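# Four arms place cable runway end on bracket seat

## Task

Get the far end of the cable runway resting on the bracket's seat, in the gap between its lugs, with at least one third of that end's length supported by the seat.

## Robot and tools

Setup: four i2rt Big YAM arms (arm1 to arm4), each with a five-finger right hand and a wrist camera. All positions are metres in one scene frame: origin on the floor, +z up. Each arm's foot (base_link) faces along its own +x. Foot positions: arm1 (-1.007, -0.478, 0.839), arm2 (-0.306, 0.522, 0.771), arm3 (0.616, -0.534, 0.836), arm4 (1.214, 0.496, 0.762); arm1 and arm3 face roughly +y, arm2 and arm4 roughly -y. Reach is about 1.07 m from the joint1 axis. Fixed cameras: cam_high and cam_low; wrist cameras: arm1_cam_wrist to arm4_cam_wrist.

Joints (radians, absolute): joint1_rad -2.879..2.879 (yaw about the foot, positive counter-clockwise from above, 0 along foot +x); joint2_rad 0..3.141 (shoulder; 0 = upper arm back and level, larger lifts it up then forward); joint3_rad 0..3.019 (elbow; 0 folded, larger opens); joint4_rad -1.692..1.57 (hand pitch, positive tips fingers up); joint5_rad -1.57..1.57 (sideways swing, positive toward the arm's right); joint6_rad -2.094..2.094 (roll, positive clockwise viewed from behind the hand). With joint6 near -1.3 the wrist camera sits on top with an upright picture and the palm faces right.

Hand values, all on a -1..1 scale: hand_little, hand_ring, hand_middle, hand_index (+1 straight, -1 curled); hand_thumb_bend (+1 straight, -1 fully bent); hand_thumb_turn (+1 beside the palm, -1 opposite the fingers); hand_force_limit (closing stops at this fingertip load, about 0 N at -1 up to 10 N at +1, 15 N for the thumb); hand_speed (-0.96..1; near zero at -1, full at +0.48 and above). Initially force limit is 0 and speed -0.8 (slow). A motor only starts when its target changes by at least 0.002; changing force limit or speed alone won't restart it. Use hand_speed -0.94 or lower for a gentle grip. Thumb turned in (-1) plus fingers can wrap an object 0.035 to 0.065 m thick.

Hand point frame: it lies 0.045 m ahead of the palm; its +z runs along straight fingers, +y out of the palm, +x across the palm away from the thumb. Fingers extend 0.06 to 0.07 m past the point. A wrist bracket on the little-finger side can bump things.

Tool move: optional keys arm1..arm4 and cameras. Each arm's part may contain: joints (dictionary of absolute targets by joint name as above); target (one list of 7 numbers [x, y, z, qw, qx, qy, qz], an absolute hand pose in the scene frame, metres and unit quaternion, same format as the printed hand line) with optional speed (top speed, m/s, 0.002 to 4.3, default 0.25; rotation capped at twice that in rad/s); min_time_s (0.1 to 8 s, slowest allowed duration for that arm's joint motions). When target is used, joints may only carry the hand_ keys. A target drives the hand in a straight line from its current hand_target, but the hand may lag, drift, or overshoot speed near full stretch; paths ignore obstacles and other arms, and end after at most 10 s. All arms in one call start together. Omitted arms keep pushing toward old targets. cameras: list of names, ["all"], or []; an unknown name voids the call. A move with no arm parts just reports full state and images.

Tool wait: seconds (0 to 10), optional cameras; commands nothing. Tool zoom_image: camera name and region [x0, y0, x1, y1] pixels, top-left origin, at most 504 by 504, from the latest image of that camera. Tool show_instructions: no arguments, shows reference pages. Tool finished_scene: optional scene (1); ends the scene for good, so only call it once the runway end rests on the seat by itself.

Reading results: "pictures" gives image order; "move" lists commanded arms; "as last shown" marks an uncommanded arm whose statuses read "not commanded". hand is the hand point pose; hand_target is where the held joint targets put it. A hand counts done within 1 cm and 2 degrees. off_target means resting short, maybe still pushing. time_out means a joint didn't finish; on_its_own shows the target it still pushes toward. "joint command not followed" or "pose unreachable" means a safety check is holding that arm (hand motors still act); not_followed drops a hand target. hand_stopped_by gives six words (little, ring, middle, index, thumb_bend, thumb_turn): moving, target, force, stalled, fault. The *_load_n values are fingertip loads in N, positive pushing open; a grip lost shows as loads near 0. Joint velocities are rad/s; within noise means still. Joint torques can be nonzero with no contact. MOTOR HOT appears near 85 °C; at 100 °C the arm goes limp for a while (OVER-TEMPERATURE FAULT), after which keys marked limit_stop_at_motor_heat must be resent. If a call is refused or a stop happens, later calls in the same reply are skipped.

Avoid: two robots pressing hard on each other (including a hand closing on another hand's fingers), which ends the scene; hitting fixed or heavy things; dropping the runway even slightly, releasing it while it moves, or letting anything leave the work area or hit the floor. Joint-only moves can swing wide and fast; a stretched fast arm can overshoot by about 30 degrees. Arms don't stop at contact and keep pushing. Holding stretched poses heats motors. Objects may occasionally get a small nudge from outside. Camera calibrations are printed in results; fixed cameras are accurate to about 7.5 mm near image centre.

Each tool is called by a JSON object that holds its "method" and its "body", one argument or row to a line.

Reference images:

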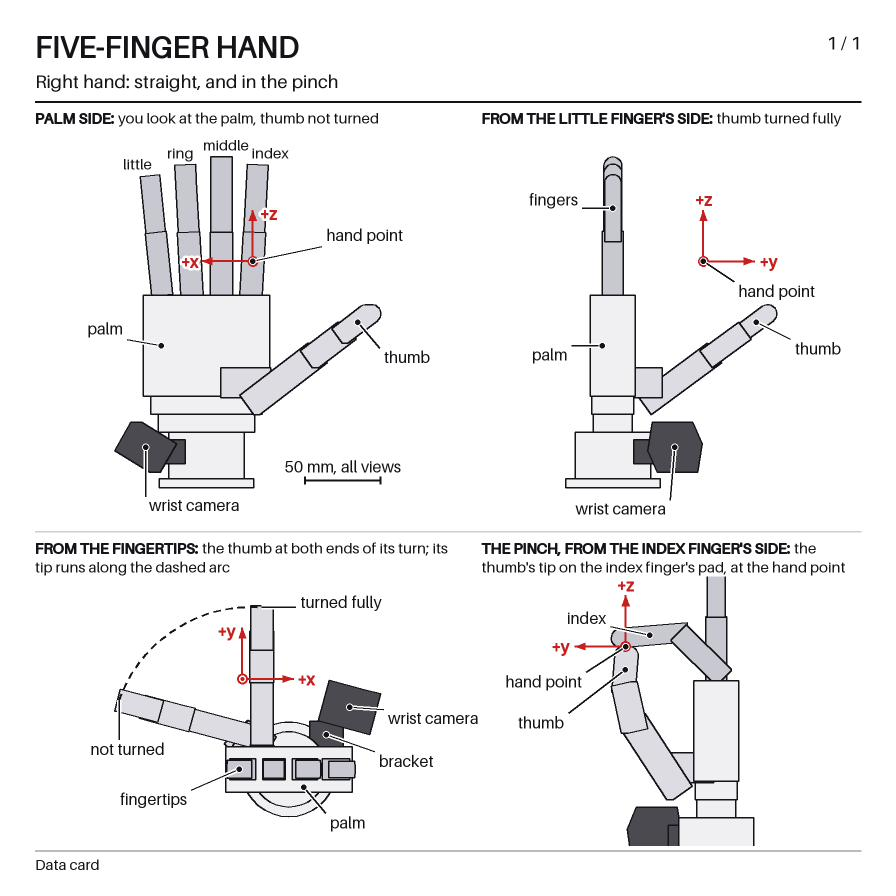

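## Session

{"method": "move", "body": {

}}

Scene clock: 0.00 s.
Joint torques (N m): no reading
Motor temperatures (°C): arm1=[24 26 27 25 24 28] | arm2=[30 33 24 23 23 25] | arm3=[29 26 23 29 24 27] | arm4=[28 32 26 28 28 27]
Heat: arm1: hottest joint6_rad 28 °C; arm2: hottest joint2_rad 33 °C; arm3: hottest joint1_rad 29 °C; arm4: hottest joint2_rad 32 °C.
Joint velocities: within noise
arm1.joint_positions: joint1_rad=-0.280 joint2_rad=+0.612 joint3_rad=+1.461 joint4_rad=-1.180 joint5_rad=-0.274 joint6_rad=-0.987 hand_little=+1.000 hand_ring=+1.000 hand_middle=+1.000 hand_index=+1.000 hand_thumb_turn=+1.000 hand_thumb_bend=+1.000 hand_force_limit=+0.000 hand_speed=-0.800
arm1.joint_status: not commanded
arm1.hand_stopped_by: target,target,target,target,target,target
arm1.little_load_n: 0.0
arm1.ring_load_n: 0.0
arm1.middle_load_n: 0.0
arm1.index_load_n: 0.0
arm1.thumb_bend_load_n: 0.0
arm1.thumb_turn_load_n: 0.0
arm1.hand: x=-0.9113 y=-0.2564 z=+1.3856 quat_wxyz=(-0.505, +0.760, +0.280, +0.297) (m; scene frame)
arm1.hand_target: x=-0.9121 y=-0.2581 z=+1.3941 quat_wxyz=(-0.511, +0.754, +0.279, +0.303) (m; scene frame)
arm1.hand_status: not commanded
arm2.joint_positions: joint1_rad=+0.499 joint2_rad=+0.619 joint3_rad=+1.329 joint4_rad=-1.190 joint5_rad=+0.140 joint6_rad=-1.396 hand_little=+1.000 hand_ring=+1.000 hand_middle=+1.000 hand_index=+1.000 hand_thumb_turn=+1.000 hand_thumb_bend=+1.000 hand_force_limit=+0.000 hand_speed=-0.800
arm2.joint_status: not commanded
arm2.hand_stopped_by: target,target,target,target,target,target
arm2.little_load_n: 0.0
arm2.ring_load_n: 0.0
arm2.middle_load_n: 0.0
arm2.index_load_n: 0.0
arm2.thumb_bend_load_n: 0.0
arm2.thumb_turn_load_n: 0.0
arm2.hand: x=-0.2808 y=+0.2560 z=+1.2690 quat_wxyz=(+0.298, +0.646, -0.559, +0.426) (m; scene frame)
arm2.hand_target: x=-0.2814 y=+0.2573 z=+1.2763 quat_wxyz=(+0.301, +0.642, -0.557, +0.432) (m; scene frame)
arm2.hand_status: not commanded
arm3.joint_positions: joint1_rad=+0.424 joint2_rad=+0.618 joint3_rad=+1.394 joint4_rad=-1.243 joint5_rad=+0.044 joint6_rad=-1.263 hand_little=+1.000 hand_ring=+1.000 hand_middle=+1.000 hand_index=+1.000 hand_thumb_turn=+1.000 hand_thumb_bend=+1.000 hand_force_limit=+0.000 hand_speed=-0.800
arm3.joint_status: not commanded
arm3.hand_stopped_by: target,target,target,target,target,target
arm3.little_load_n: 0.0
arm3.ring_load_n: 0.0
arm3.middle_load_n: 0.0
arm3.index_load_n: 0.0
arm3.thumb_bend_load_n: 0.0
arm3.thumb_turn_load_n: 0.0
arm3.hand: x=+0.5411 y=-0.2977 z=+1.3465 quat_wxyz=(-0.484, +0.538, +0.660, +0.204) (m; scene frame)
arm3.hand_target: x=+0.5417 y=-0.2988 z=+1.3585 quat_wxyz=(-0.495, +0.533, +0.654, +0.208) (m; scene frame)
arm3.hand_status: not commanded
arm4.joint_positions: joint1_rad=-0.232 joint2_rad=+0.617 joint3_rad=+1.366 joint4_rad=-1.243 joint5_rad=+0.112 joint6_rad=-1.151 hand_little=+1.000 hand_ring=+1.000 hand_middle=+1.000 hand_index=+1.000 hand_thumb_turn=+1.000 hand_thumb_bend=+1.000 hand_force_limit=+0.000 hand_speed=-0.800
arm4.joint_status: not commanded
arm4.hand_stopped_by: target,target,target,target,target,target
arm4.little_load_n: 0.0
arm4.ring_load_n: 0.0
arm4.middle_load_n: 0.0
arm4.index_load_n: 0.0
arm4.thumb_bend_load_n: 0.0
arm4.thumb_turn_load_n: 0.0
arm4.hand: x=+1.1088 y=+0.2720 z=+1.2559 quat_wxyz=(+0.358, +0.372, -0.774, +0.367) (m; scene frame)
arm4.hand_target: x=+1.1090 y=+0.2729 z=+1.2644 quat_wxyz=(+0.363, +0.369, -0.769, +0.374) (m; scene frame)
arm4.hand_status: not commanded
pictures: arm1_cam_wrist, arm2_cam_wrist, arm3_cam_wrist, arm4_cam_wrist, cam_high, cam_low

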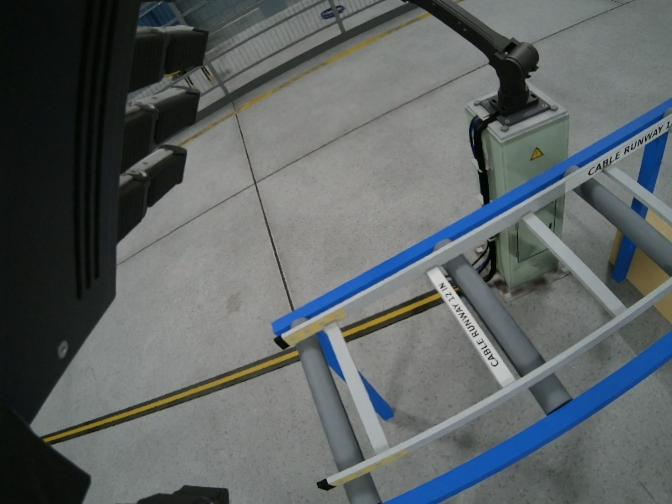

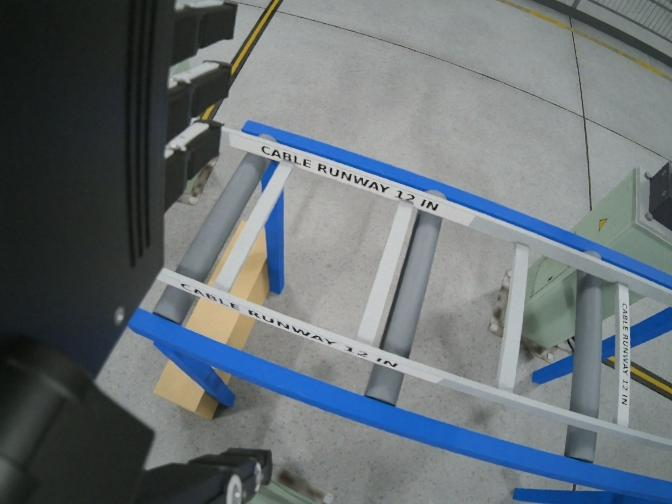

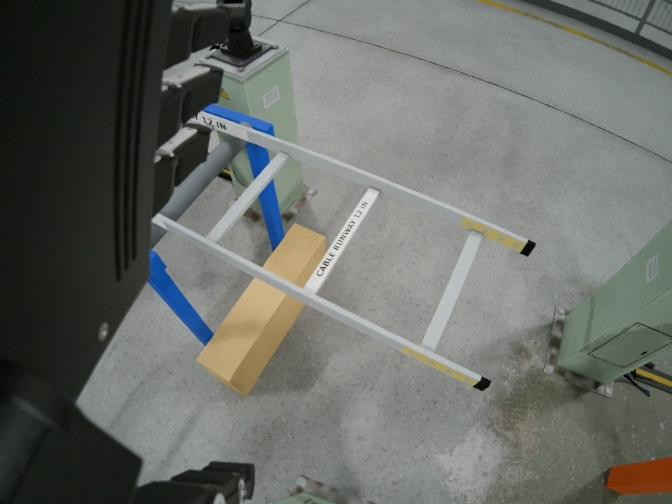

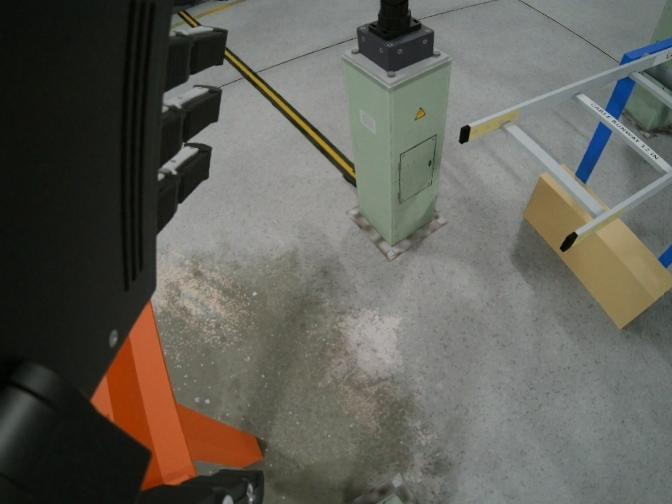

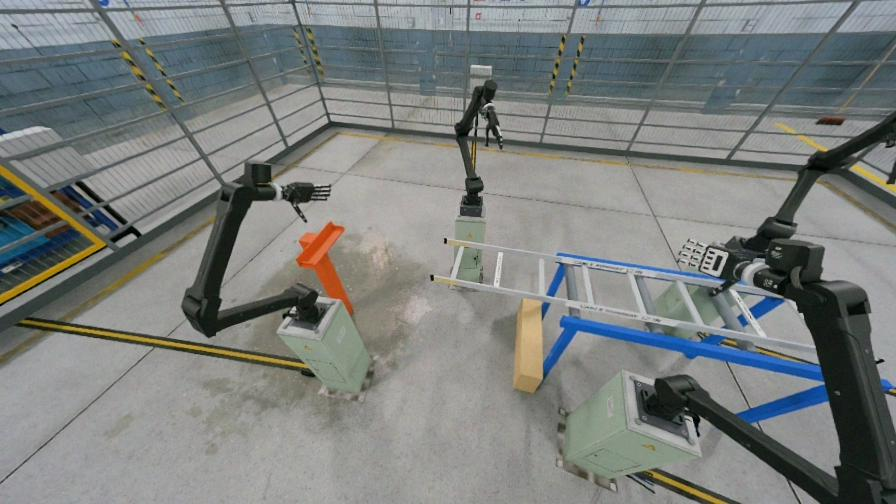

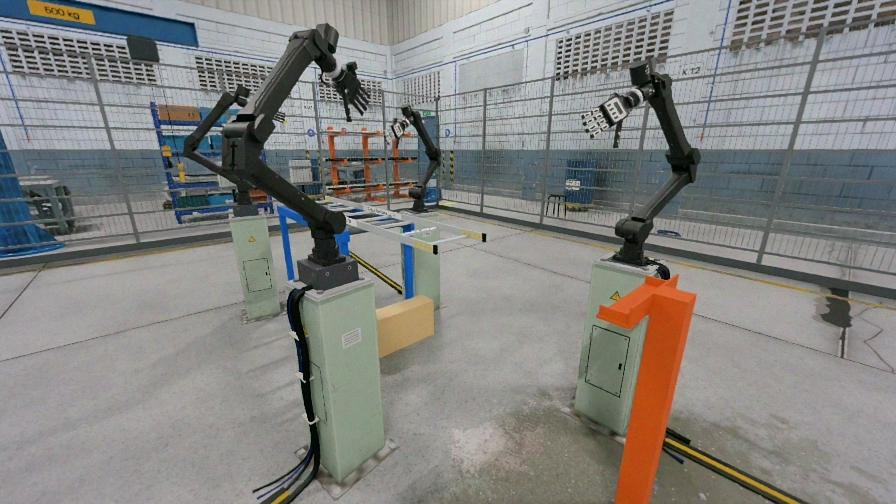

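{"method": "zoom_image", "body": {
  "camera": "cam_high",
  "region": [250, 180, 600, 400]
}}

{"method": "zoom_image", "body": {
  "camera": "cam_low",
  "region": [560, 240, 760, 360]
}}

{"method": "zoom_image", "body": {
  "camera": "cam_high",
  "region": [540, 200, 896, 420]
}}

{"method": "zoom_image", "body": {
  "camera": "cam_low",
  "region": [240, 170, 520, 330]
}}

Scaled by 1.440 from the camera's image (finer frame: 1280x720).

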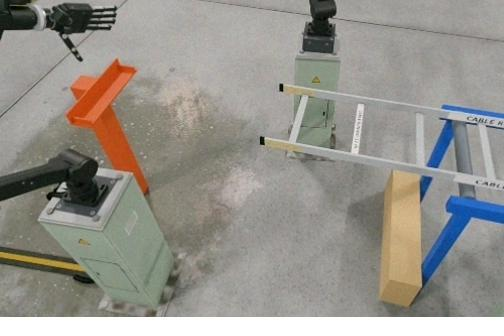

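Scaled by 2.520 from the camera's image (finer frame: 1280x720).

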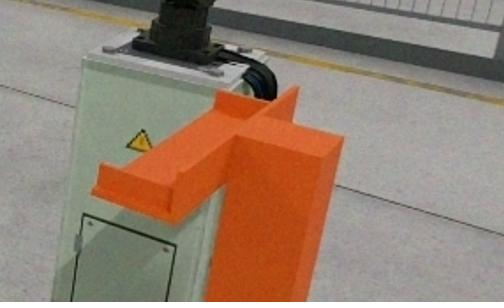

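Scaled by 1.416 from the camera's image (finer frame: 1280x720).

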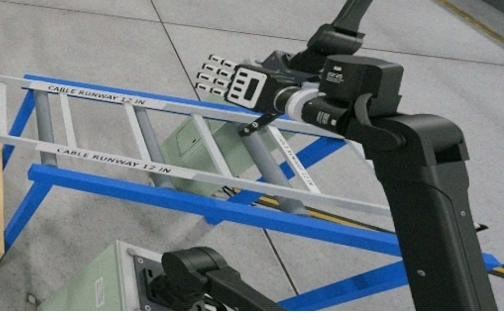

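Scaled by 1.800 from the camera's image (finer frame: 1280x720).

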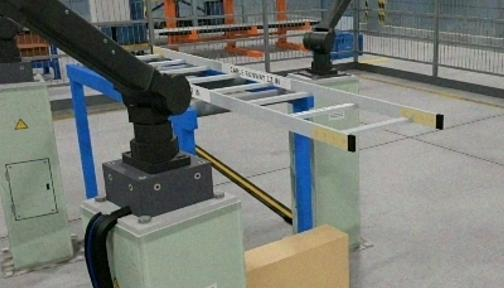

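{"method": "zoom_image", "body": {
  "camera": "cam_high",
  "region": [270, 200, 370, 290]
}}

{"method": "zoom_image", "body": {
  "camera": "cam_low",
  "region": [590, 260, 710, 350]
}}

{"method": "zoom_image", "body": {
  "camera": "cam_high",
  "region": [420, 220, 600, 340]
}}

{"method": "zoom_image", "body": {
  "camera": "cam_low",
  "region": [380, 210, 500, 280]
}}

{"method": "zoom_image", "body": {
  "camera": "arm4_cam_wrist",
  "region": [440, 20, 672, 340]
}}

{"method": "zoom_image", "body": {
  "camera": "arm3_cam_wrist",
  "region": [380, 180, 672, 504]
}}

Scaled by 5.040 from the camera's image (finer frame: 1280x720).

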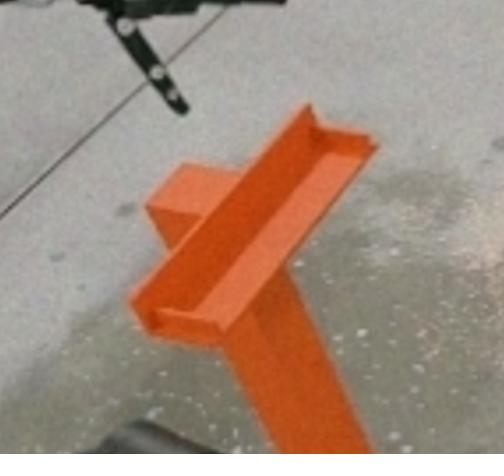

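Scaled by 4.200 from the camera's image (finer frame: 1280x720).

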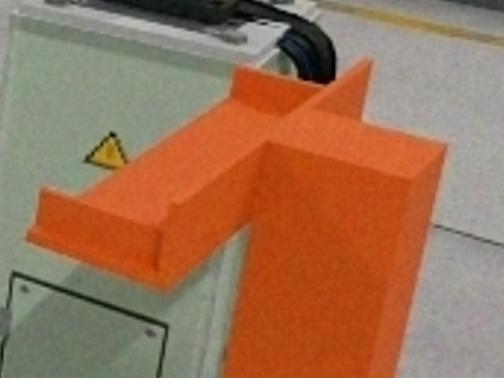

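Scaled by 2.800 from the camera's image (finer frame: 1280x720).

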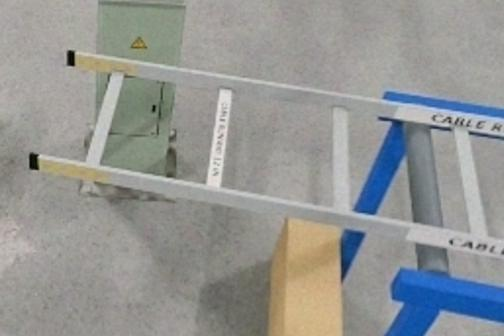

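Scaled by 4.200 from the camera's image (finer frame: 1280x720).

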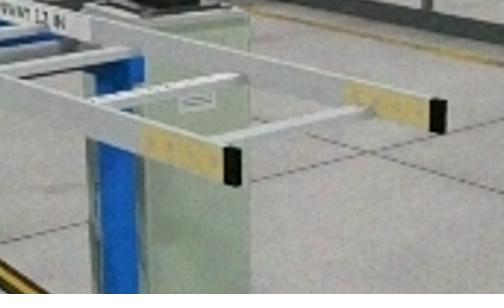

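Scaled by 1.575 from the camera's image (finer frame: 960x720).

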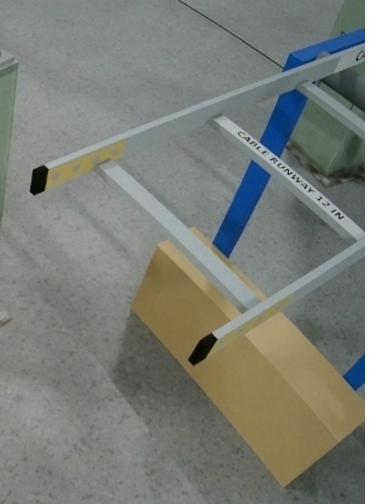

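Scaled by 1.556 from the camera's image (finer frame: 960x720).

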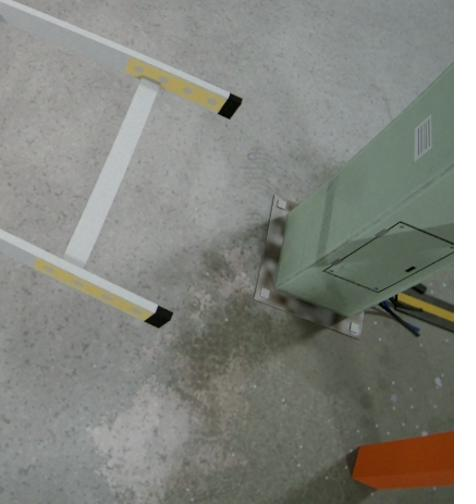

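{"method": "move", "body": {
  "arm3": {"target": [0.26, -0.165, 1.0, 0, 1, 0, 0], "speed": 0.3, "joints": {"hand_thumb_turn": -1, "hand_speed": -0.4}},
  "arm4": {"target": [0.54, 0.24, 1.0, 0, 0, 1, 0], "speed": 0.3, "joints": {"hand_thumb_turn": -1, "hand_speed": -0.4}},
  "cameras": ["all"]
}}

Scene clock: 206.00 s.
Joint torques (N m): arm1=[0.79 1.61 7.84 2.13 -0.1 -0.08] | arm2=[0.03 1.14 8.92 1.78 0.04 -0.14] | arm3=[-0.62 -14.15 12.34 -0.2 -0.23 0.19] | arm4=[-2.02 -23.94 10.3 0.85 0.15 0.19]
Motor temperatures (°C): arm1=[24 25 32 25 24 27] | arm2=[29 32 30 23 23 24] | arm3=[29 26 29 28 24 26] | arm4=[27 32 34 27 28 26]
Heat: arm1: hottest joint3_rad 32 °C; arm2: hottest joint2_rad 32 °C; arm3: hottest joint1_rad 29 °C; arm4: hottest joint3_rad 34 °C.
move: arm3 off_target; arm4 off_target
Joint velocities: within noise
arm1, arm2: as last shown
arm3.joint_positions: joint1_rad=+0.542 joint2_rad=+1.756 joint3_rad=+1.563 joint4_rad=-1.412 joint5_rad=+0.001 joint6_rad=+0.640 hand_little=+1.000 hand_ring=+1.000 hand_middle=+1.000 hand_index=+1.000 hand_thumb_turn=-1.000 hand_thumb_bend=+1.000 hand_force_limit=+0.000 hand_speed=-0.400
arm3.joint_status: all done
arm3.hand_stopped_by: target,target,target,target,target,target
arm3.little_load_n: 0.0
arm3.ring_load_n: 0.0
arm3.middle_load_n: 0.0
arm3.index_load_n: 0.0
arm3.thumb_bend_load_n: 0.0
arm3.thumb_turn_load_n: 0.0
arm3.hand: x=+0.2670 y=-0.1786 z=+0.9858 quat_wxyz=(+0.013, +1.000, +0.008, +0.011)
arm3.hand_target: x=+0.2605 y=-0.1656 z=+1.0001 quat_wxyz=(+0.000, +1.000, +0.000, +0.000)
arm3.hand_status: off_target (0.021 m and 2.1 deg from the pose sent, 0.465 m and 115.0 deg at the start)
arm4.joint_positions: joint1_rad=-1.176 joint2_rad=+2.363 joint3_rad=+2.759 joint4_rad=-1.693 joint5_rad=+0.009 joint6_rad=-1.204 hand_little=+1.000 hand_ring=+1.000 hand_middle=+1.000 hand_index=+1.000 hand_thumb_turn=-1.000 hand_thumb_bend=+1.000 hand_force_limit=+0.000 hand_speed=-0.400
arm4.joint_status: all done
arm4.hand_stopped_by: target,target,target,target,target,target
arm4.little_load_n: 0.0
arm4.ring_load_n: 0.0
arm4.middle_load_n: 0.0
arm4.index_load_n: 0.0
arm4.thumb_bend_load_n: 0.0
arm4.thumb_turn_load_n: 0.0
arm4.hand: x=+0.5461 y=+0.2372 z=+0.9899 quat_wxyz=(+0.131, +0.033, -0.990, +0.046)
arm4.hand_target: x=+0.5411 y=+0.2407 z=+0.9993 quat_wxyz=(+0.144, +0.022, -0.988, +0.050)
arm4.hand_status: off_target (0.012 m and 16.5 deg from the pose sent, 0.625 m and 78.6 deg at the start; a joint's target at an end of its range on 42 of 129 steps)
pictures: arm1_cam_wrist, arm2_cam_wrist, arm3_cam_wrist, arm4_cam_wrist, cam_high, cam_low
arm3_cam_wrist: T_world_to_cam=[[0.29524, -0.95505, 0.02651, -0.27376], [-0.82075, -0.23932, 0.51874, -0.33665], [-0.48908, -0.17492, -0.85452, 1.05469]] pos_world=[0.32035, -0.15754, 1.08315]
arm4_cam_wrist: T_world_to_cam=[[-0.29643, 0.95503, -0.00705, -0.05684], [0.92788, 0.28974, 0.2347, -0.80834], [0.22619, 0.06303, -0.97204, 0.93991]] pos_world=[0.5206, 0.22924, 1.10295]

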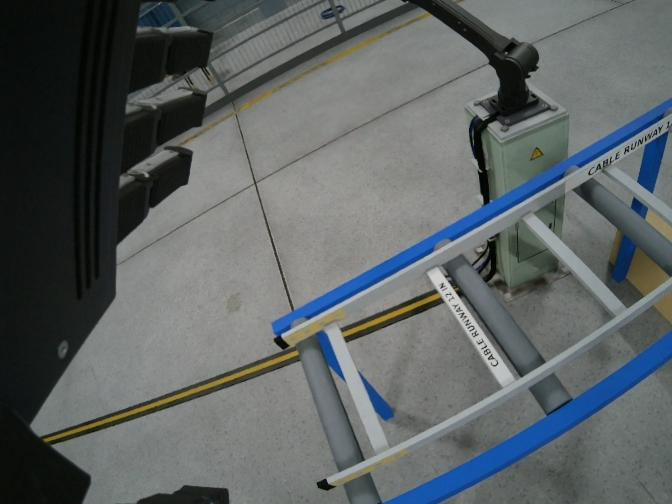

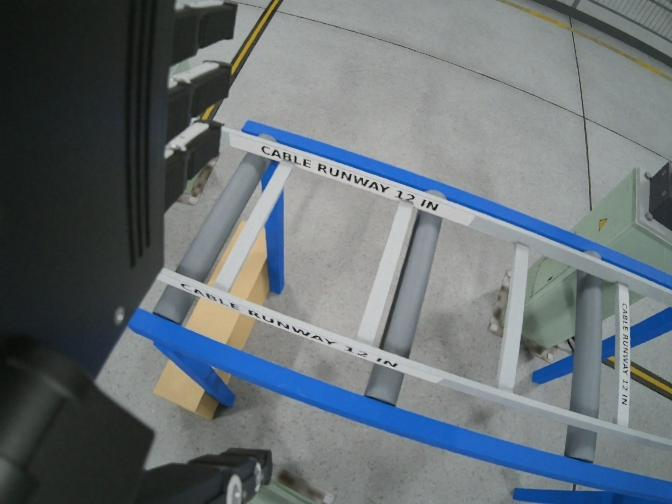

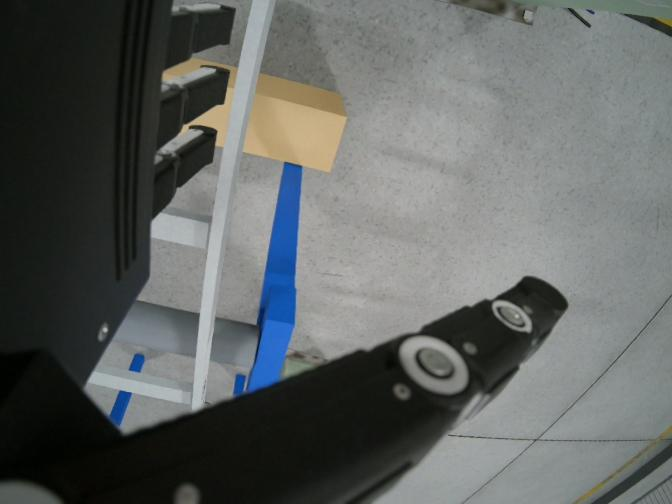

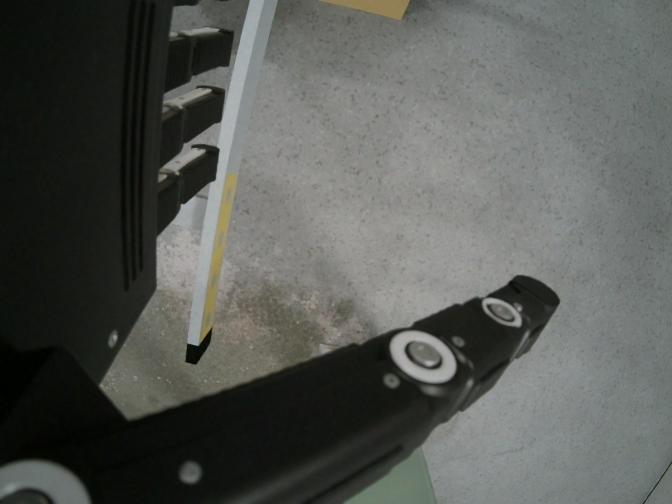

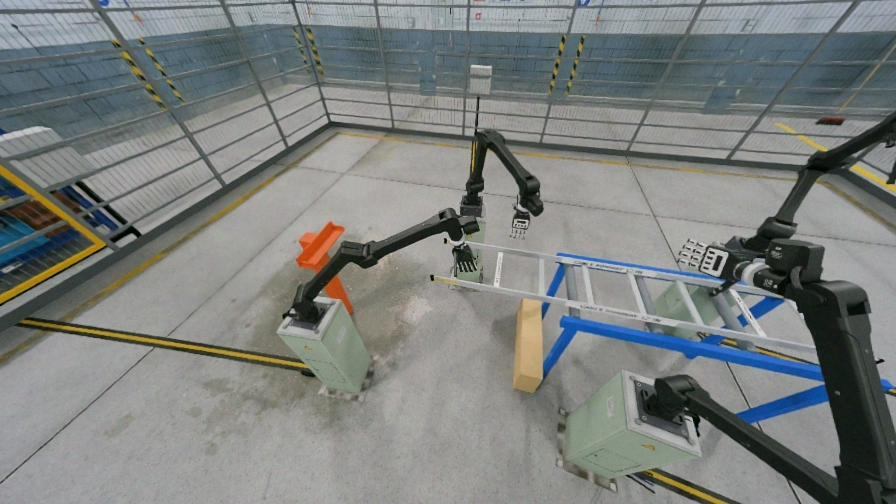

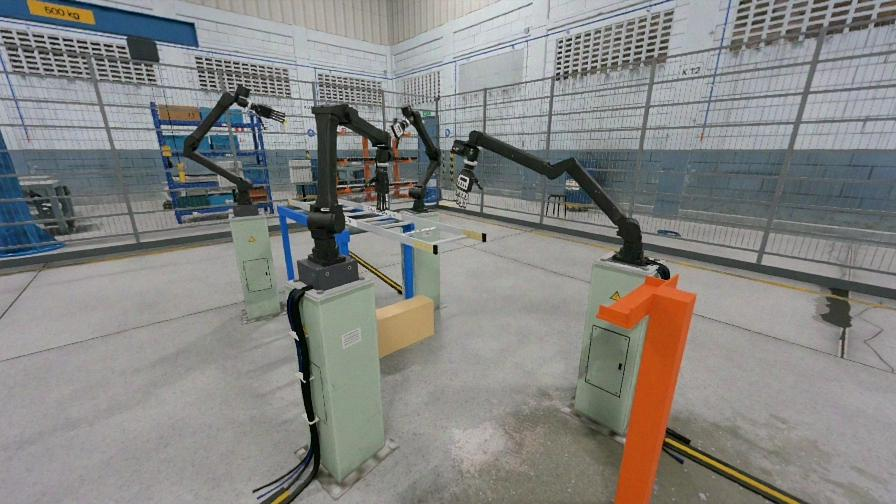

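{"method": "move", "body": {
  "arm3": {"target": [0.26, -0.128, 0.92, 0, 1, 0, 0], "speed": 0.2},
  "arm4": {"target": [0.54, 0.19, 0.92, 0, 0, 1, 0], "speed": 0.2},
  "cameras": ["arm3_cam_wrist", "arm4_cam_wrist", "cam_high", "cam_low"]
}}

Scene clock: 235.97 s.
Joint torques (N m): arm1=[0.73 1.55 7.84 2.15 -0.1 -0.07] | arm2=[-0.03 1.14 8.94 1.81 0.05 -0.14] | arm3=[-0.97 -15.33 9.4 0.61 -0.25 -0.01] | arm4=[-1.38 -25.64 10.39 0.73 -0.11 0.19]
Motor temperatures (°C): arm1=[24 25 32 25 24 27] | arm2=[29 32 30 23 23 24] | arm3=[28 27 32 28 24 26] | arm4=[27 38 40 27 28 26]
Heat: arm1: hottest joint3_rad 32 °C; arm2: hottest joint2_rad 32 °C; arm3: hottest joint3_rad 32 °C; arm4: hottest joint3_rad 40 °C.
move: arm3 done; arm4 off_target
Joint velocities: within noise
arm1, arm2: as last shown
arm3.joint_positions: joint1_rad=+0.504 joint2_rad=+1.879 joint3_rad=+1.563 joint4_rad=-1.271 joint5_rad=+0.001 joint6_rad=+0.618 hand_little=+1.000 hand_ring=+1.000 hand_middle=+1.000 hand_index=+1.000 hand_thumb_turn=-1.000 hand_thumb_bend=+1.000 hand_force_limit=+0.000 hand_speed=-0.400
arm3.joint_status: not commanded
arm3.hand_stopped_by: target,target,target,target,target,target
arm3.little_load_n: 0.0
arm3.ring_load_n: 0.0
arm3.middle_load_n: 0.0
arm3.index_load_n: 0.0
arm3.thumb_bend_load_n: 0.0
arm3.thumb_turn_load_n: 0.0
arm3.hand: x=+0.2612 y=-0.1367 z=+0.9205 quat_wxyz=(+0.006, +1.000, -0.001, +0.005)
arm3.hand_target: x=+0.2601 y=-0.1281 z=+0.9200 quat_wxyz=(+0.000, +1.000, +0.000, +0.000)
arm3.hand_status: done (0.009 m and 0.9 deg from the pose sent, 0.083 m and 2.1 deg at the start)
arm4.joint_positions: joint1_rad=-1.129 joint2_rad=+2.523 joint3_rad=+2.851 joint4_rad=-1.693 joint5_rad=+0.008 joint6_rad=-1.139 hand_little=+1.000 hand_ring=+1.000 hand_middle=+1.000 hand_index=+1.000 hand_thumb_turn=-1.000 hand_thumb_bend=+1.000 hand_force_limit=+0.000 hand_speed=-0.400
arm4.joint_status: not commanded
arm4.hand_stopped_by: target,target,target,target,target,target
arm4.little_load_n: 0.0
arm4.ring_load_n: 0.0
arm4.middle_load_n: 0.0
arm4.index_load_n: 0.0
arm4.thumb_bend_load_n: 0.0
arm4.thumb_turn_load_n: 0.0
arm4.hand: x=+0.5435 y=+0.1951 z=+0.9104 quat_wxyz=(+0.098, +0.024, -0.994, +0.039)
arm4.hand_target: x=+0.5412 y=+0.1905 z=+0.9197 quat_wxyz=(+0.109, +0.018, -0.993, +0.047)
arm4.hand_status: off_target (0.011 m and 12.4 deg from the pose sent, 0.085 m and 16.5 deg at the start; a joint's target at an end of its range on 48 of 49 steps)
arm3_cam_wrist: T_world_to_cam=[[0.27929, -0.96016, 0.00944, -0.2112], [-0.81882, -0.23302, 0.52463, -0.30268], [-0.50153, -0.15425, -0.85128, 1.00656]] pos_world=[0.31596, -0.11806, 1.01765]
arm4_cam_wrist: T_world_to_cam=[[-0.27981, 0.95997, -0.01274, -0.0227], [0.91426, 0.2705, 0.30158, -0.82473], [0.29296, 0.07274, -0.95335, 0.81062]] pos_world=[0.51019, 0.18591, 1.02125]

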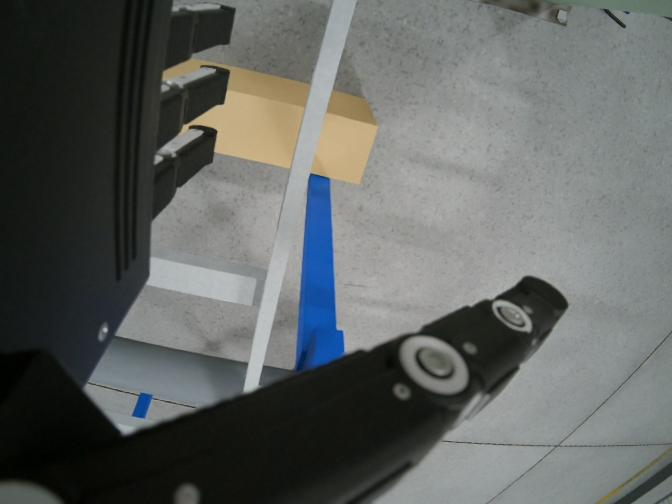

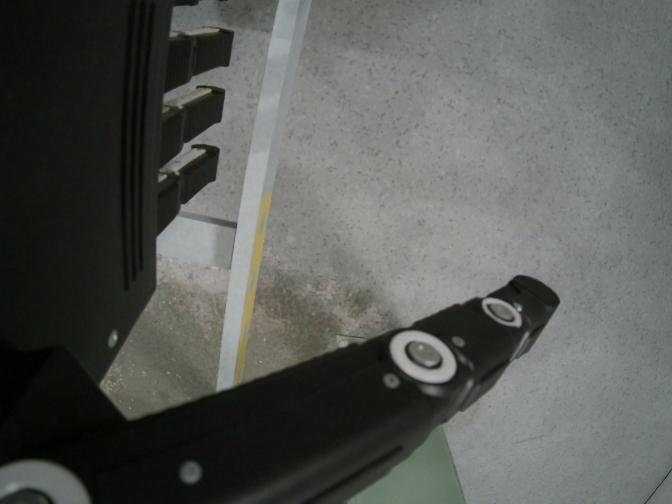

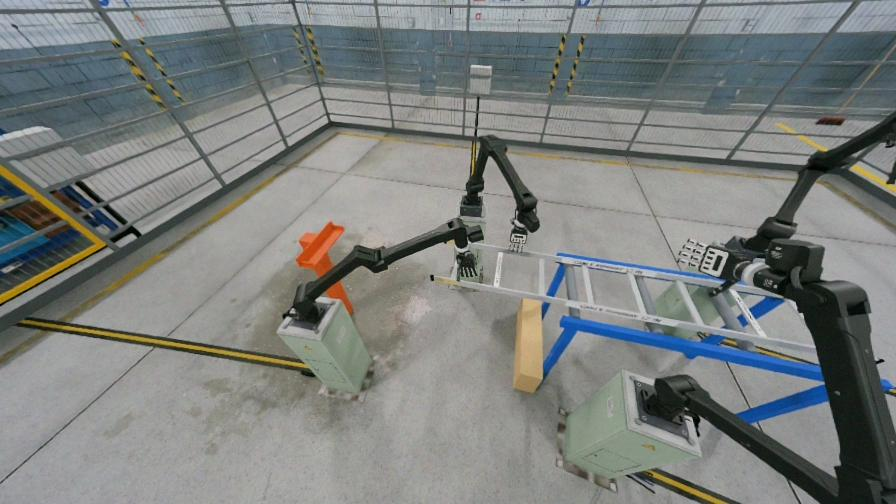

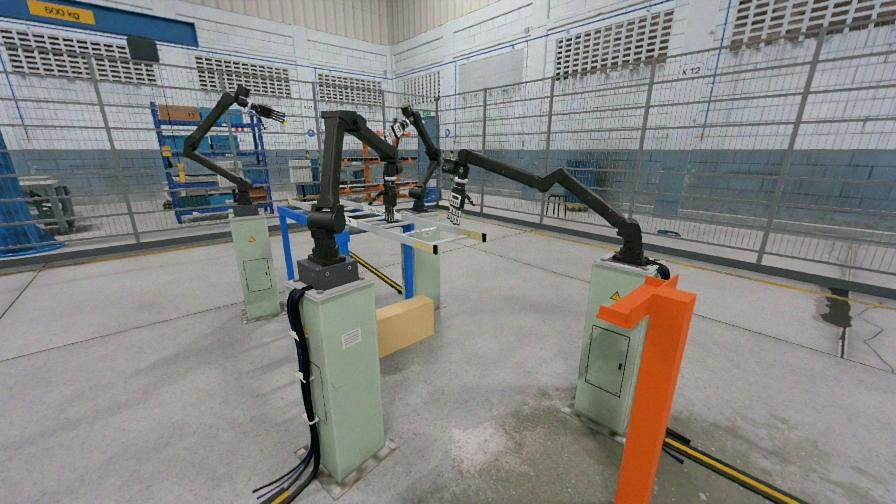

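{"method": "move", "body": {
  "arm3": {"target": [0.255, -0.13, 0.85, 0, 1, 0, 0], "speed": 0.15},
  "arm4": {"target": [0.54, 0.168, 0.86, 0, 0, 1, 0], "speed": 0.15},
  "cameras": ["arm3_cam_wrist", "arm4_cam_wrist"]
}}

Scene clock: 263.30 s.
Joint torques (N m): arm1=[0.79 1.55 7.84 2.13 -0.1 -0.07] | arm2=[0.09 1.14 8.91 1.8 0.05 -0.14] | arm3=[0.15 -15.85 8.39 0.4 -0.23 0.12] | arm4=[-0.91 -26.23 10.5 1.4 -0.11 0.2]
Motor temperatures (°C): arm1=[24 25 32 25 24 27] | arm2=[29 32 30 24 23 24] | arm3=[28 27 32 28 24 26] | arm4=[27 40 40 27 28 26]
Heat: arm1: hottest joint3_rad 32 °C; arm2: hottest joint2_rad 32 °C; arm3: hottest joint3_rad 32 °C; arm4: hottest joint2_rad 40 °C.
move: arm3 done; arm4 off_target
Joint velocities: within noise
arm1, arm2: as last shown
arm3.joint_positions: joint1_rad=+0.504 joint2_rad=+1.949 joint3_rad=+1.488 joint4_rad=-1.114 joint5_rad=+0.001 joint6_rad=+0.618 hand_little=+1.000 hand_ring=+1.000 hand_middle=+1.000 hand_index=+1.000 hand_thumb_turn=-1.000 hand_thumb_bend=+1.000 hand_force_limit=+0.000 hand_speed=-0.400
arm3.joint_status: not commanded
arm3.hand_stopped_by: target,target,target,target,target,target
arm3.little_load_n: 0.0
arm3.ring_load_n: 0.0
arm3.middle_load_n: 0.0
arm3.index_load_n: 0.0
arm3.thumb_bend_load_n: 0.0
arm3.thumb_turn_load_n: 0.0
arm3.hand: x=+0.2581 y=-0.1322 z=+0.8549 quat_wxyz=(+0.001, +1.000, -0.001, +0.002)
arm3.hand_target: x=+0.2551 y=-0.1302 z=+0.8500 quat_wxyz=(+0.000, +1.000, +0.000, +0.000)
arm3.hand_status: done (0.006 m and 0.3 deg from the pose sent, 0.071 m and 0.9 deg at the start)
arm4.joint_positions: joint1_rad=-1.112 joint2_rad=+2.619 joint3_rad=+2.883 joint4_rad=-1.691 joint5_rad=+0.003 joint6_rad=-1.110 hand_little=+1.000 hand_ring=+1.000 hand_middle=+1.000 hand_index=+1.000 hand_thumb_turn=-1.000 hand_thumb_bend=+1.000 hand_force_limit=+0.000 hand_speed=-0.400
arm4.joint_status: not commanded
arm4.hand_stopped_by: target,target,target,target,target,target
arm4.little_load_n: 0.0
arm4.ring_load_n: 0.0
arm4.middle_load_n: 0.0
arm4.index_load_n: 0.0
arm4.thumb_bend_load_n: 0.0
arm4.thumb_turn_load_n: 0.0
arm4.hand: x=+0.5467 y=+0.1799 z=+0.8532 quat_wxyz=(+0.069, +0.019, -0.997, +0.029)
arm4.hand_target: x=+0.5417 y=+0.1689 z=+0.8599 quat_wxyz=(+0.086, +0.016, -0.995, +0.041)
arm4.hand_status: off_target (0.015 m and 8.8 deg from the pose sent, 0.057 m and 12.4 deg at the start; a joint's target at an end of its range on 42 of 44 steps)
arm3_cam_wrist: T_world_to_cam=[[0.27938, -0.96018, -0.00139, -0.19619], [-0.81532, -0.23799, 0.52784, -0.27396], [-0.50715, -0.14634, -0.84934, 0.95064]] pos_world=[0.31357, -0.11446, 0.95175]
arm4_cam_wrist: T_world_to_cam=[[-0.26891, 0.96312, -0.00982, -0.01691], [0.89776, 0.25433, 0.35964, -0.8439], [0.34887, 0.08789, -0.93304, 0.70565]] pos_world=[0.50689, 0.16889, 0.96173]

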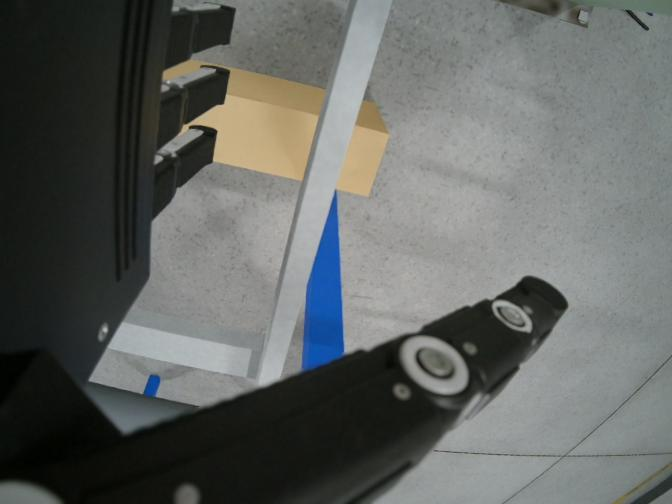

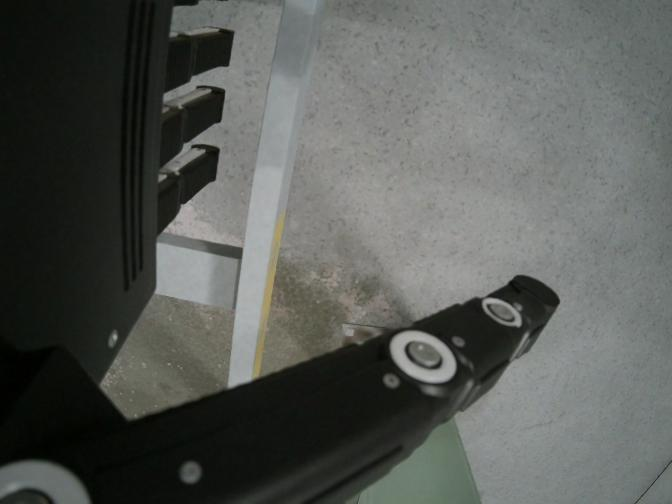

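{"method": "move", "body": {
  "arm3": {"target": [0.252, -0.132, 0.775, 0, 1, 0, 0], "speed": 0.12},
  "arm4": {"target": [0.528, 0.148, 0.785, 0, 0, 1, 0], "speed": 0.12},
  "cameras": ["arm3_cam_wrist", "arm4_cam_wrist", "cam_low", "cam_high"]
}}

Scene clock: 274.60 s.
Joint torques (N m): arm1=[0.73 1.61 7.84 2.13 -0.1 -0.07] | arm2=[0.15 1.14 8.92 1.8 0.05 -0.14] | arm3=[0.62 -16.73 7.57 0.5 -0.18 0.18] | arm4=[-0.97 -27.16 10.4 1.42 -0.12 0.2]
Motor temperatures (°C): arm1=[24 25 32 25 24 27] | arm2=[29 32 30 24 23 24] | arm3=[28 28 31 28 24 26] | arm4=[27 40 42 27 28 26]
Heat: arm1: hottest joint3_rad 32 °C; arm2: hottest joint2_rad 32 °C; arm3: hottest joint3_rad 31 °C; arm4: hottest joint3_rad 42 °C.
move: arm3 done; arm4 off_target
Joint velocities: within noise
arm1, arm2: as last shown
arm3.joint_positions: joint1_rad=+0.504 joint2_rad=+2.052 joint3_rad=+1.430 joint4_rad=-0.953 joint5_rad=+0.001 joint6_rad=+0.618 hand_little=+1.000 hand_ring=+1.000 hand_middle=+1.000 hand_index=+1.000 hand_thumb_turn=-1.000 hand_thumb_bend=+1.000 hand_force_limit=+0.000 hand_speed=-0.400
arm3.joint_status: not commanded
arm3.hand_stopped_by: target,target,target,target,target,target
arm3.little_load_n: 0.0
arm3.ring_load_n: 0.0
arm3.middle_load_n: 0.0
arm3.index_load_n: 0.0
arm3.thumb_bend_load_n: 0.0
arm3.thumb_turn_load_n: 0.0
arm3.hand: x=+0.2575 y=-0.1313 z=+0.7802 quat_wxyz=(+0.001, +1.000, -0.001, +0.002)
arm3.hand_target: x=+0.2520 y=-0.1321 z=+0.7750 quat_wxyz=(+0.000, +1.000, +0.000, +0.000)
arm3.hand_status: done (0.008 m and 0.2 deg from the pose sent, 0.080 m and 0.2 deg at the start)
arm4.joint_positions: joint1_rad=-1.099 joint2_rad=+2.719 joint3_rad=+2.887 joint4_rad=-1.590 joint5_rad=+0.000 joint6_rad=-1.094 hand_little=+1.000 hand_ring=+1.000 hand_middle=+1.000 hand_index=+1.000 hand_thumb_turn=-1.000 hand_thumb_bend=+1.000 hand_force_limit=+0.000 hand_speed=-0.400
arm4.joint_status: not commanded
arm4.hand_stopped_by: target,target,target,target,target,target
arm4.little_load_n: 0.0
arm4.ring_load_n: 0.0
arm4.middle_load_n: 0.0
arm4.index_load_n: 0.0
arm4.thumb_bend_load_n: 0.0
arm4.thumb_turn_load_n: 0.5
arm4.hand: x=+0.5336 y=+0.1610 z=+0.7803 quat_wxyz=(+0.070, +0.017, -0.997, +0.032)
arm4.hand_target: x=+0.5295 y=+0.1489 z=+0.7849 quat_wxyz=(+0.085, +0.015, -0.995, +0.044)
arm4.hand_status: off_target (0.015 m and 9.0 deg from the pose sent, 0.078 m and 8.8 deg at the start; a joint's target at an end of its range on 39 of 41 steps)
pictures: arm3_cam_wrist, arm4_cam_wrist, cam_high, cam_low
arm3_cam_wrist: T_world_to_cam=[[0.27936, -0.96018, -0.00207, -0.19475], [-0.81509, -0.23828, 0.52806, -0.23512], [-0.50753, -0.14583, -0.8492, 0.88706]] pos_world=[0.31297, -0.11366, 0.87705]
arm4_cam_wrist: T_world_to_cam=[[-0.26666, 0.96366, -0.01601, 0.00052], [0.89889, 0.25466, 0.35659, -0.79936], [0.3477, 0.0807, -0.93412, 0.64647]] pos_world=[0.49389, 0.15089, 0.88893]

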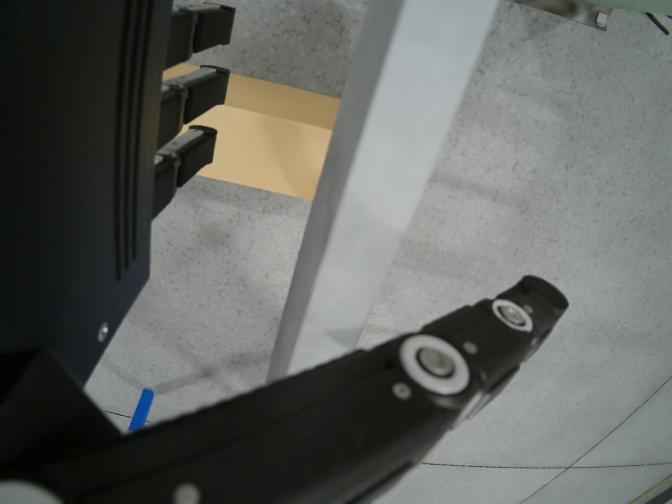

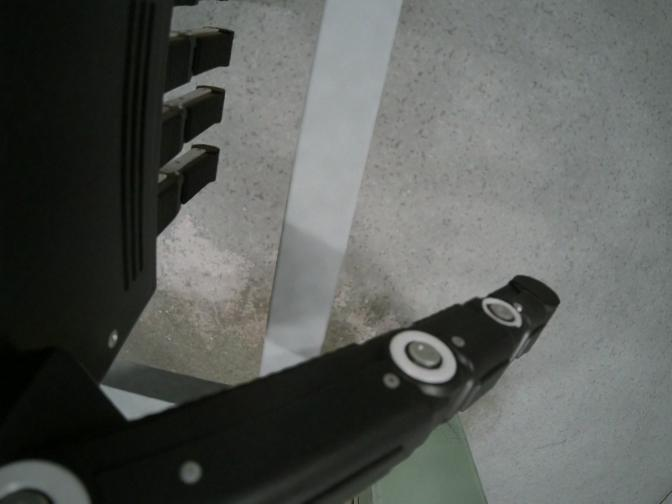

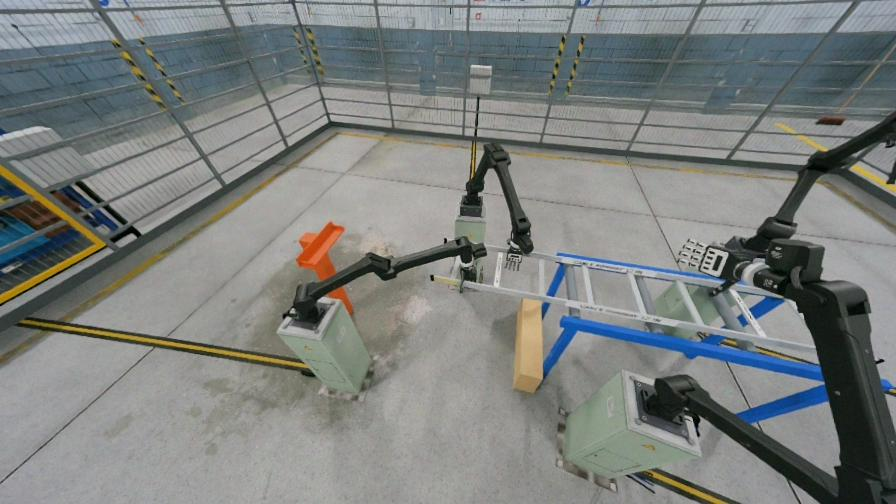

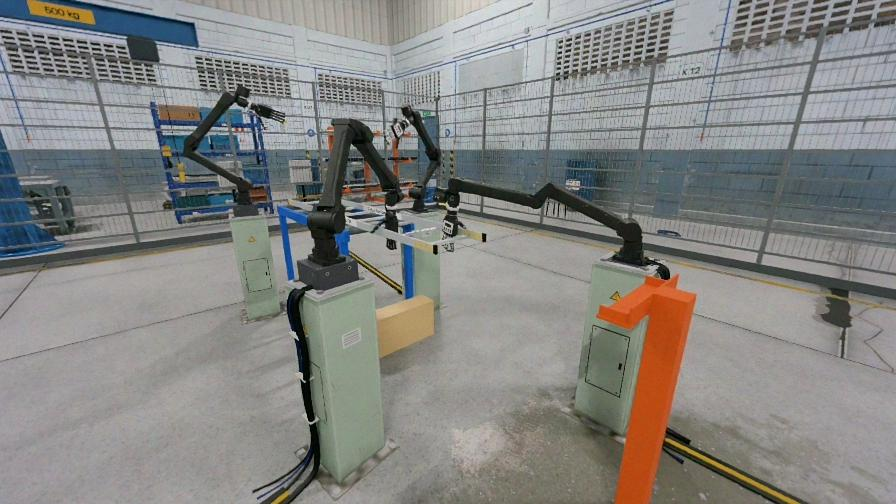

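{"method": "move", "body": {
  "arm3": {"joints": {"hand_force_limit": -0.3, "hand_speed": -0.75, "hand_little": -0.3, "hand_ring": -0.3, "hand_middle": -0.3, "hand_index": -0.3}},
  "arm4": {"joints": {"hand_force_limit": -0.3, "hand_speed": -0.75, "hand_little": -0.3, "hand_ring": -0.3, "hand_middle": -0.3, "hand_index": -0.3}},
  "cameras": ["arm3_cam_wrist", "arm4_cam_wrist"]
}}

Scene clock: 291.03 s.
Joint torques (N m): arm1=[0.79 1.55 7.86 2.15 -0.1 -0.08] | arm2=[0.09 1.14 8.91 1.81 0.05 -0.14] | arm3=[0.44 -15.68 7.54 0.47 -0.2 0.14] | arm4=[-0.91 -26.93 10.36 1.4 -0.1 0.2]
Motor temperatures (°C): arm1=[24 25 32 25 24 27] | arm2=[29 32 30 24 23 24] | arm3=[28 28 31 28 24 26] | arm4=[27 43 43 26 28 26]
Heat: arm1: hottest joint3_rad 32 °C; arm2: hottest joint2_rad 32 °C; arm3: hottest joint3_rad 31 °C; arm4: hottest joint2_rad 43 °C.
move: arm3 done; arm4 done
Joint velocities: within noise
arm1, arm2: as last shown
arm3.joint_positions: joint1_rad=+0.504 joint2_rad=+2.052 joint3_rad=+1.430 joint4_rad=-0.953 joint5_rad=+0.001 joint6_rad=+0.618 hand_little=-0.300 hand_ring=-0.300 hand_middle=-0.300 hand_index=-0.300 hand_thumb_turn=-1.000 hand_thumb_bend=+1.000 hand_force_limit=-0.300 hand_speed=-0.750
arm3.joint_status: all done
arm3.hand_stopped_by: target,target,target,target,target,target
arm3.little_load_n: 0.0
arm3.ring_load_n: 0.0
arm3.middle_load_n: 0.0
arm3.index_load_n: 0.0
arm3.thumb_bend_load_n: 0.0
arm3.thumb_turn_load_n: 0.0
arm3.hand: x=+0.2575 y=-0.1313 z=+0.7802 quat_wxyz=(+0.001, +1.000, -0.001, +0.002)
arm3.hand_target: x=+0.2520 y=-0.1321 z=+0.7750 quat_wxyz=(+0.000, +1.000, +0.000, +0.000)
arm3.hand_status: not commanded
arm4.joint_positions: joint1_rad=-1.099 joint2_rad=+2.719 joint3_rad=+2.887 joint4_rad=-1.590 joint5_rad=+0.000 joint6_rad=-1.094 hand_little=-0.300 hand_ring=-0.300 hand_middle=-0.300 hand_index=-0.300 hand_thumb_turn=-1.000 hand_thumb_bend=+1.000 hand_force_limit=-0.300 hand_speed=-0.750
arm4.joint_status: all done
arm4.hand_stopped_by: target,target,target,target,target,target
arm4.little_load_n: 0.0
arm4.ring_load_n: 0.0
arm4.middle_load_n: 0.0
arm4.index_load_n: 0.0
arm4.thumb_bend_load_n: 0.0
arm4.thumb_turn_load_n: 0.0
arm4.hand: x=+0.5337 y=+0.1610 z=+0.7803 quat_wxyz=(+0.070, +0.017, -0.997, +0.032)
arm4.hand_target: x=+0.5295 y=+0.1489 z=+0.7849 quat_wxyz=(+0.085, +0.015, -0.995, +0.044)
arm4.hand_status: not commanded
arm3_cam_wrist: T_world_to_cam=[[0.27936, -0.96018, -0.00207, -0.19475], [-0.81509, -0.23828, 0.52806, -0.23512], [-0.50753, -0.14583, -0.8492, 0.88706]] pos_world=[0.31297, -0.11366, 0.87705]
arm4_cam_wrist: T_world_to_cam=[[-0.26594, 0.96385, -0.01616, 0.0003], [0.89906, 0.25404, 0.35659, -0.79944], [0.34781, 0.08031, -0.93412, 0.64644]] pos_world=[0.49399, 0.15089, 0.88893]

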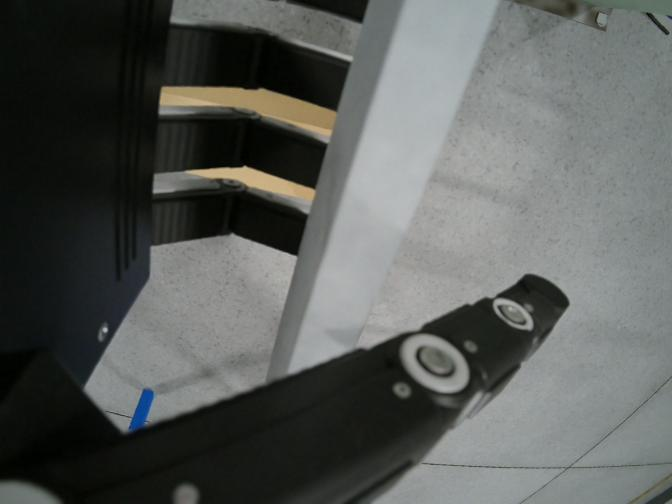

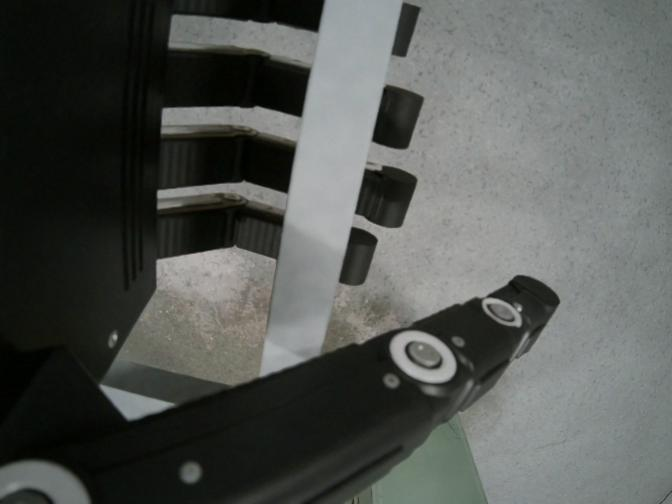

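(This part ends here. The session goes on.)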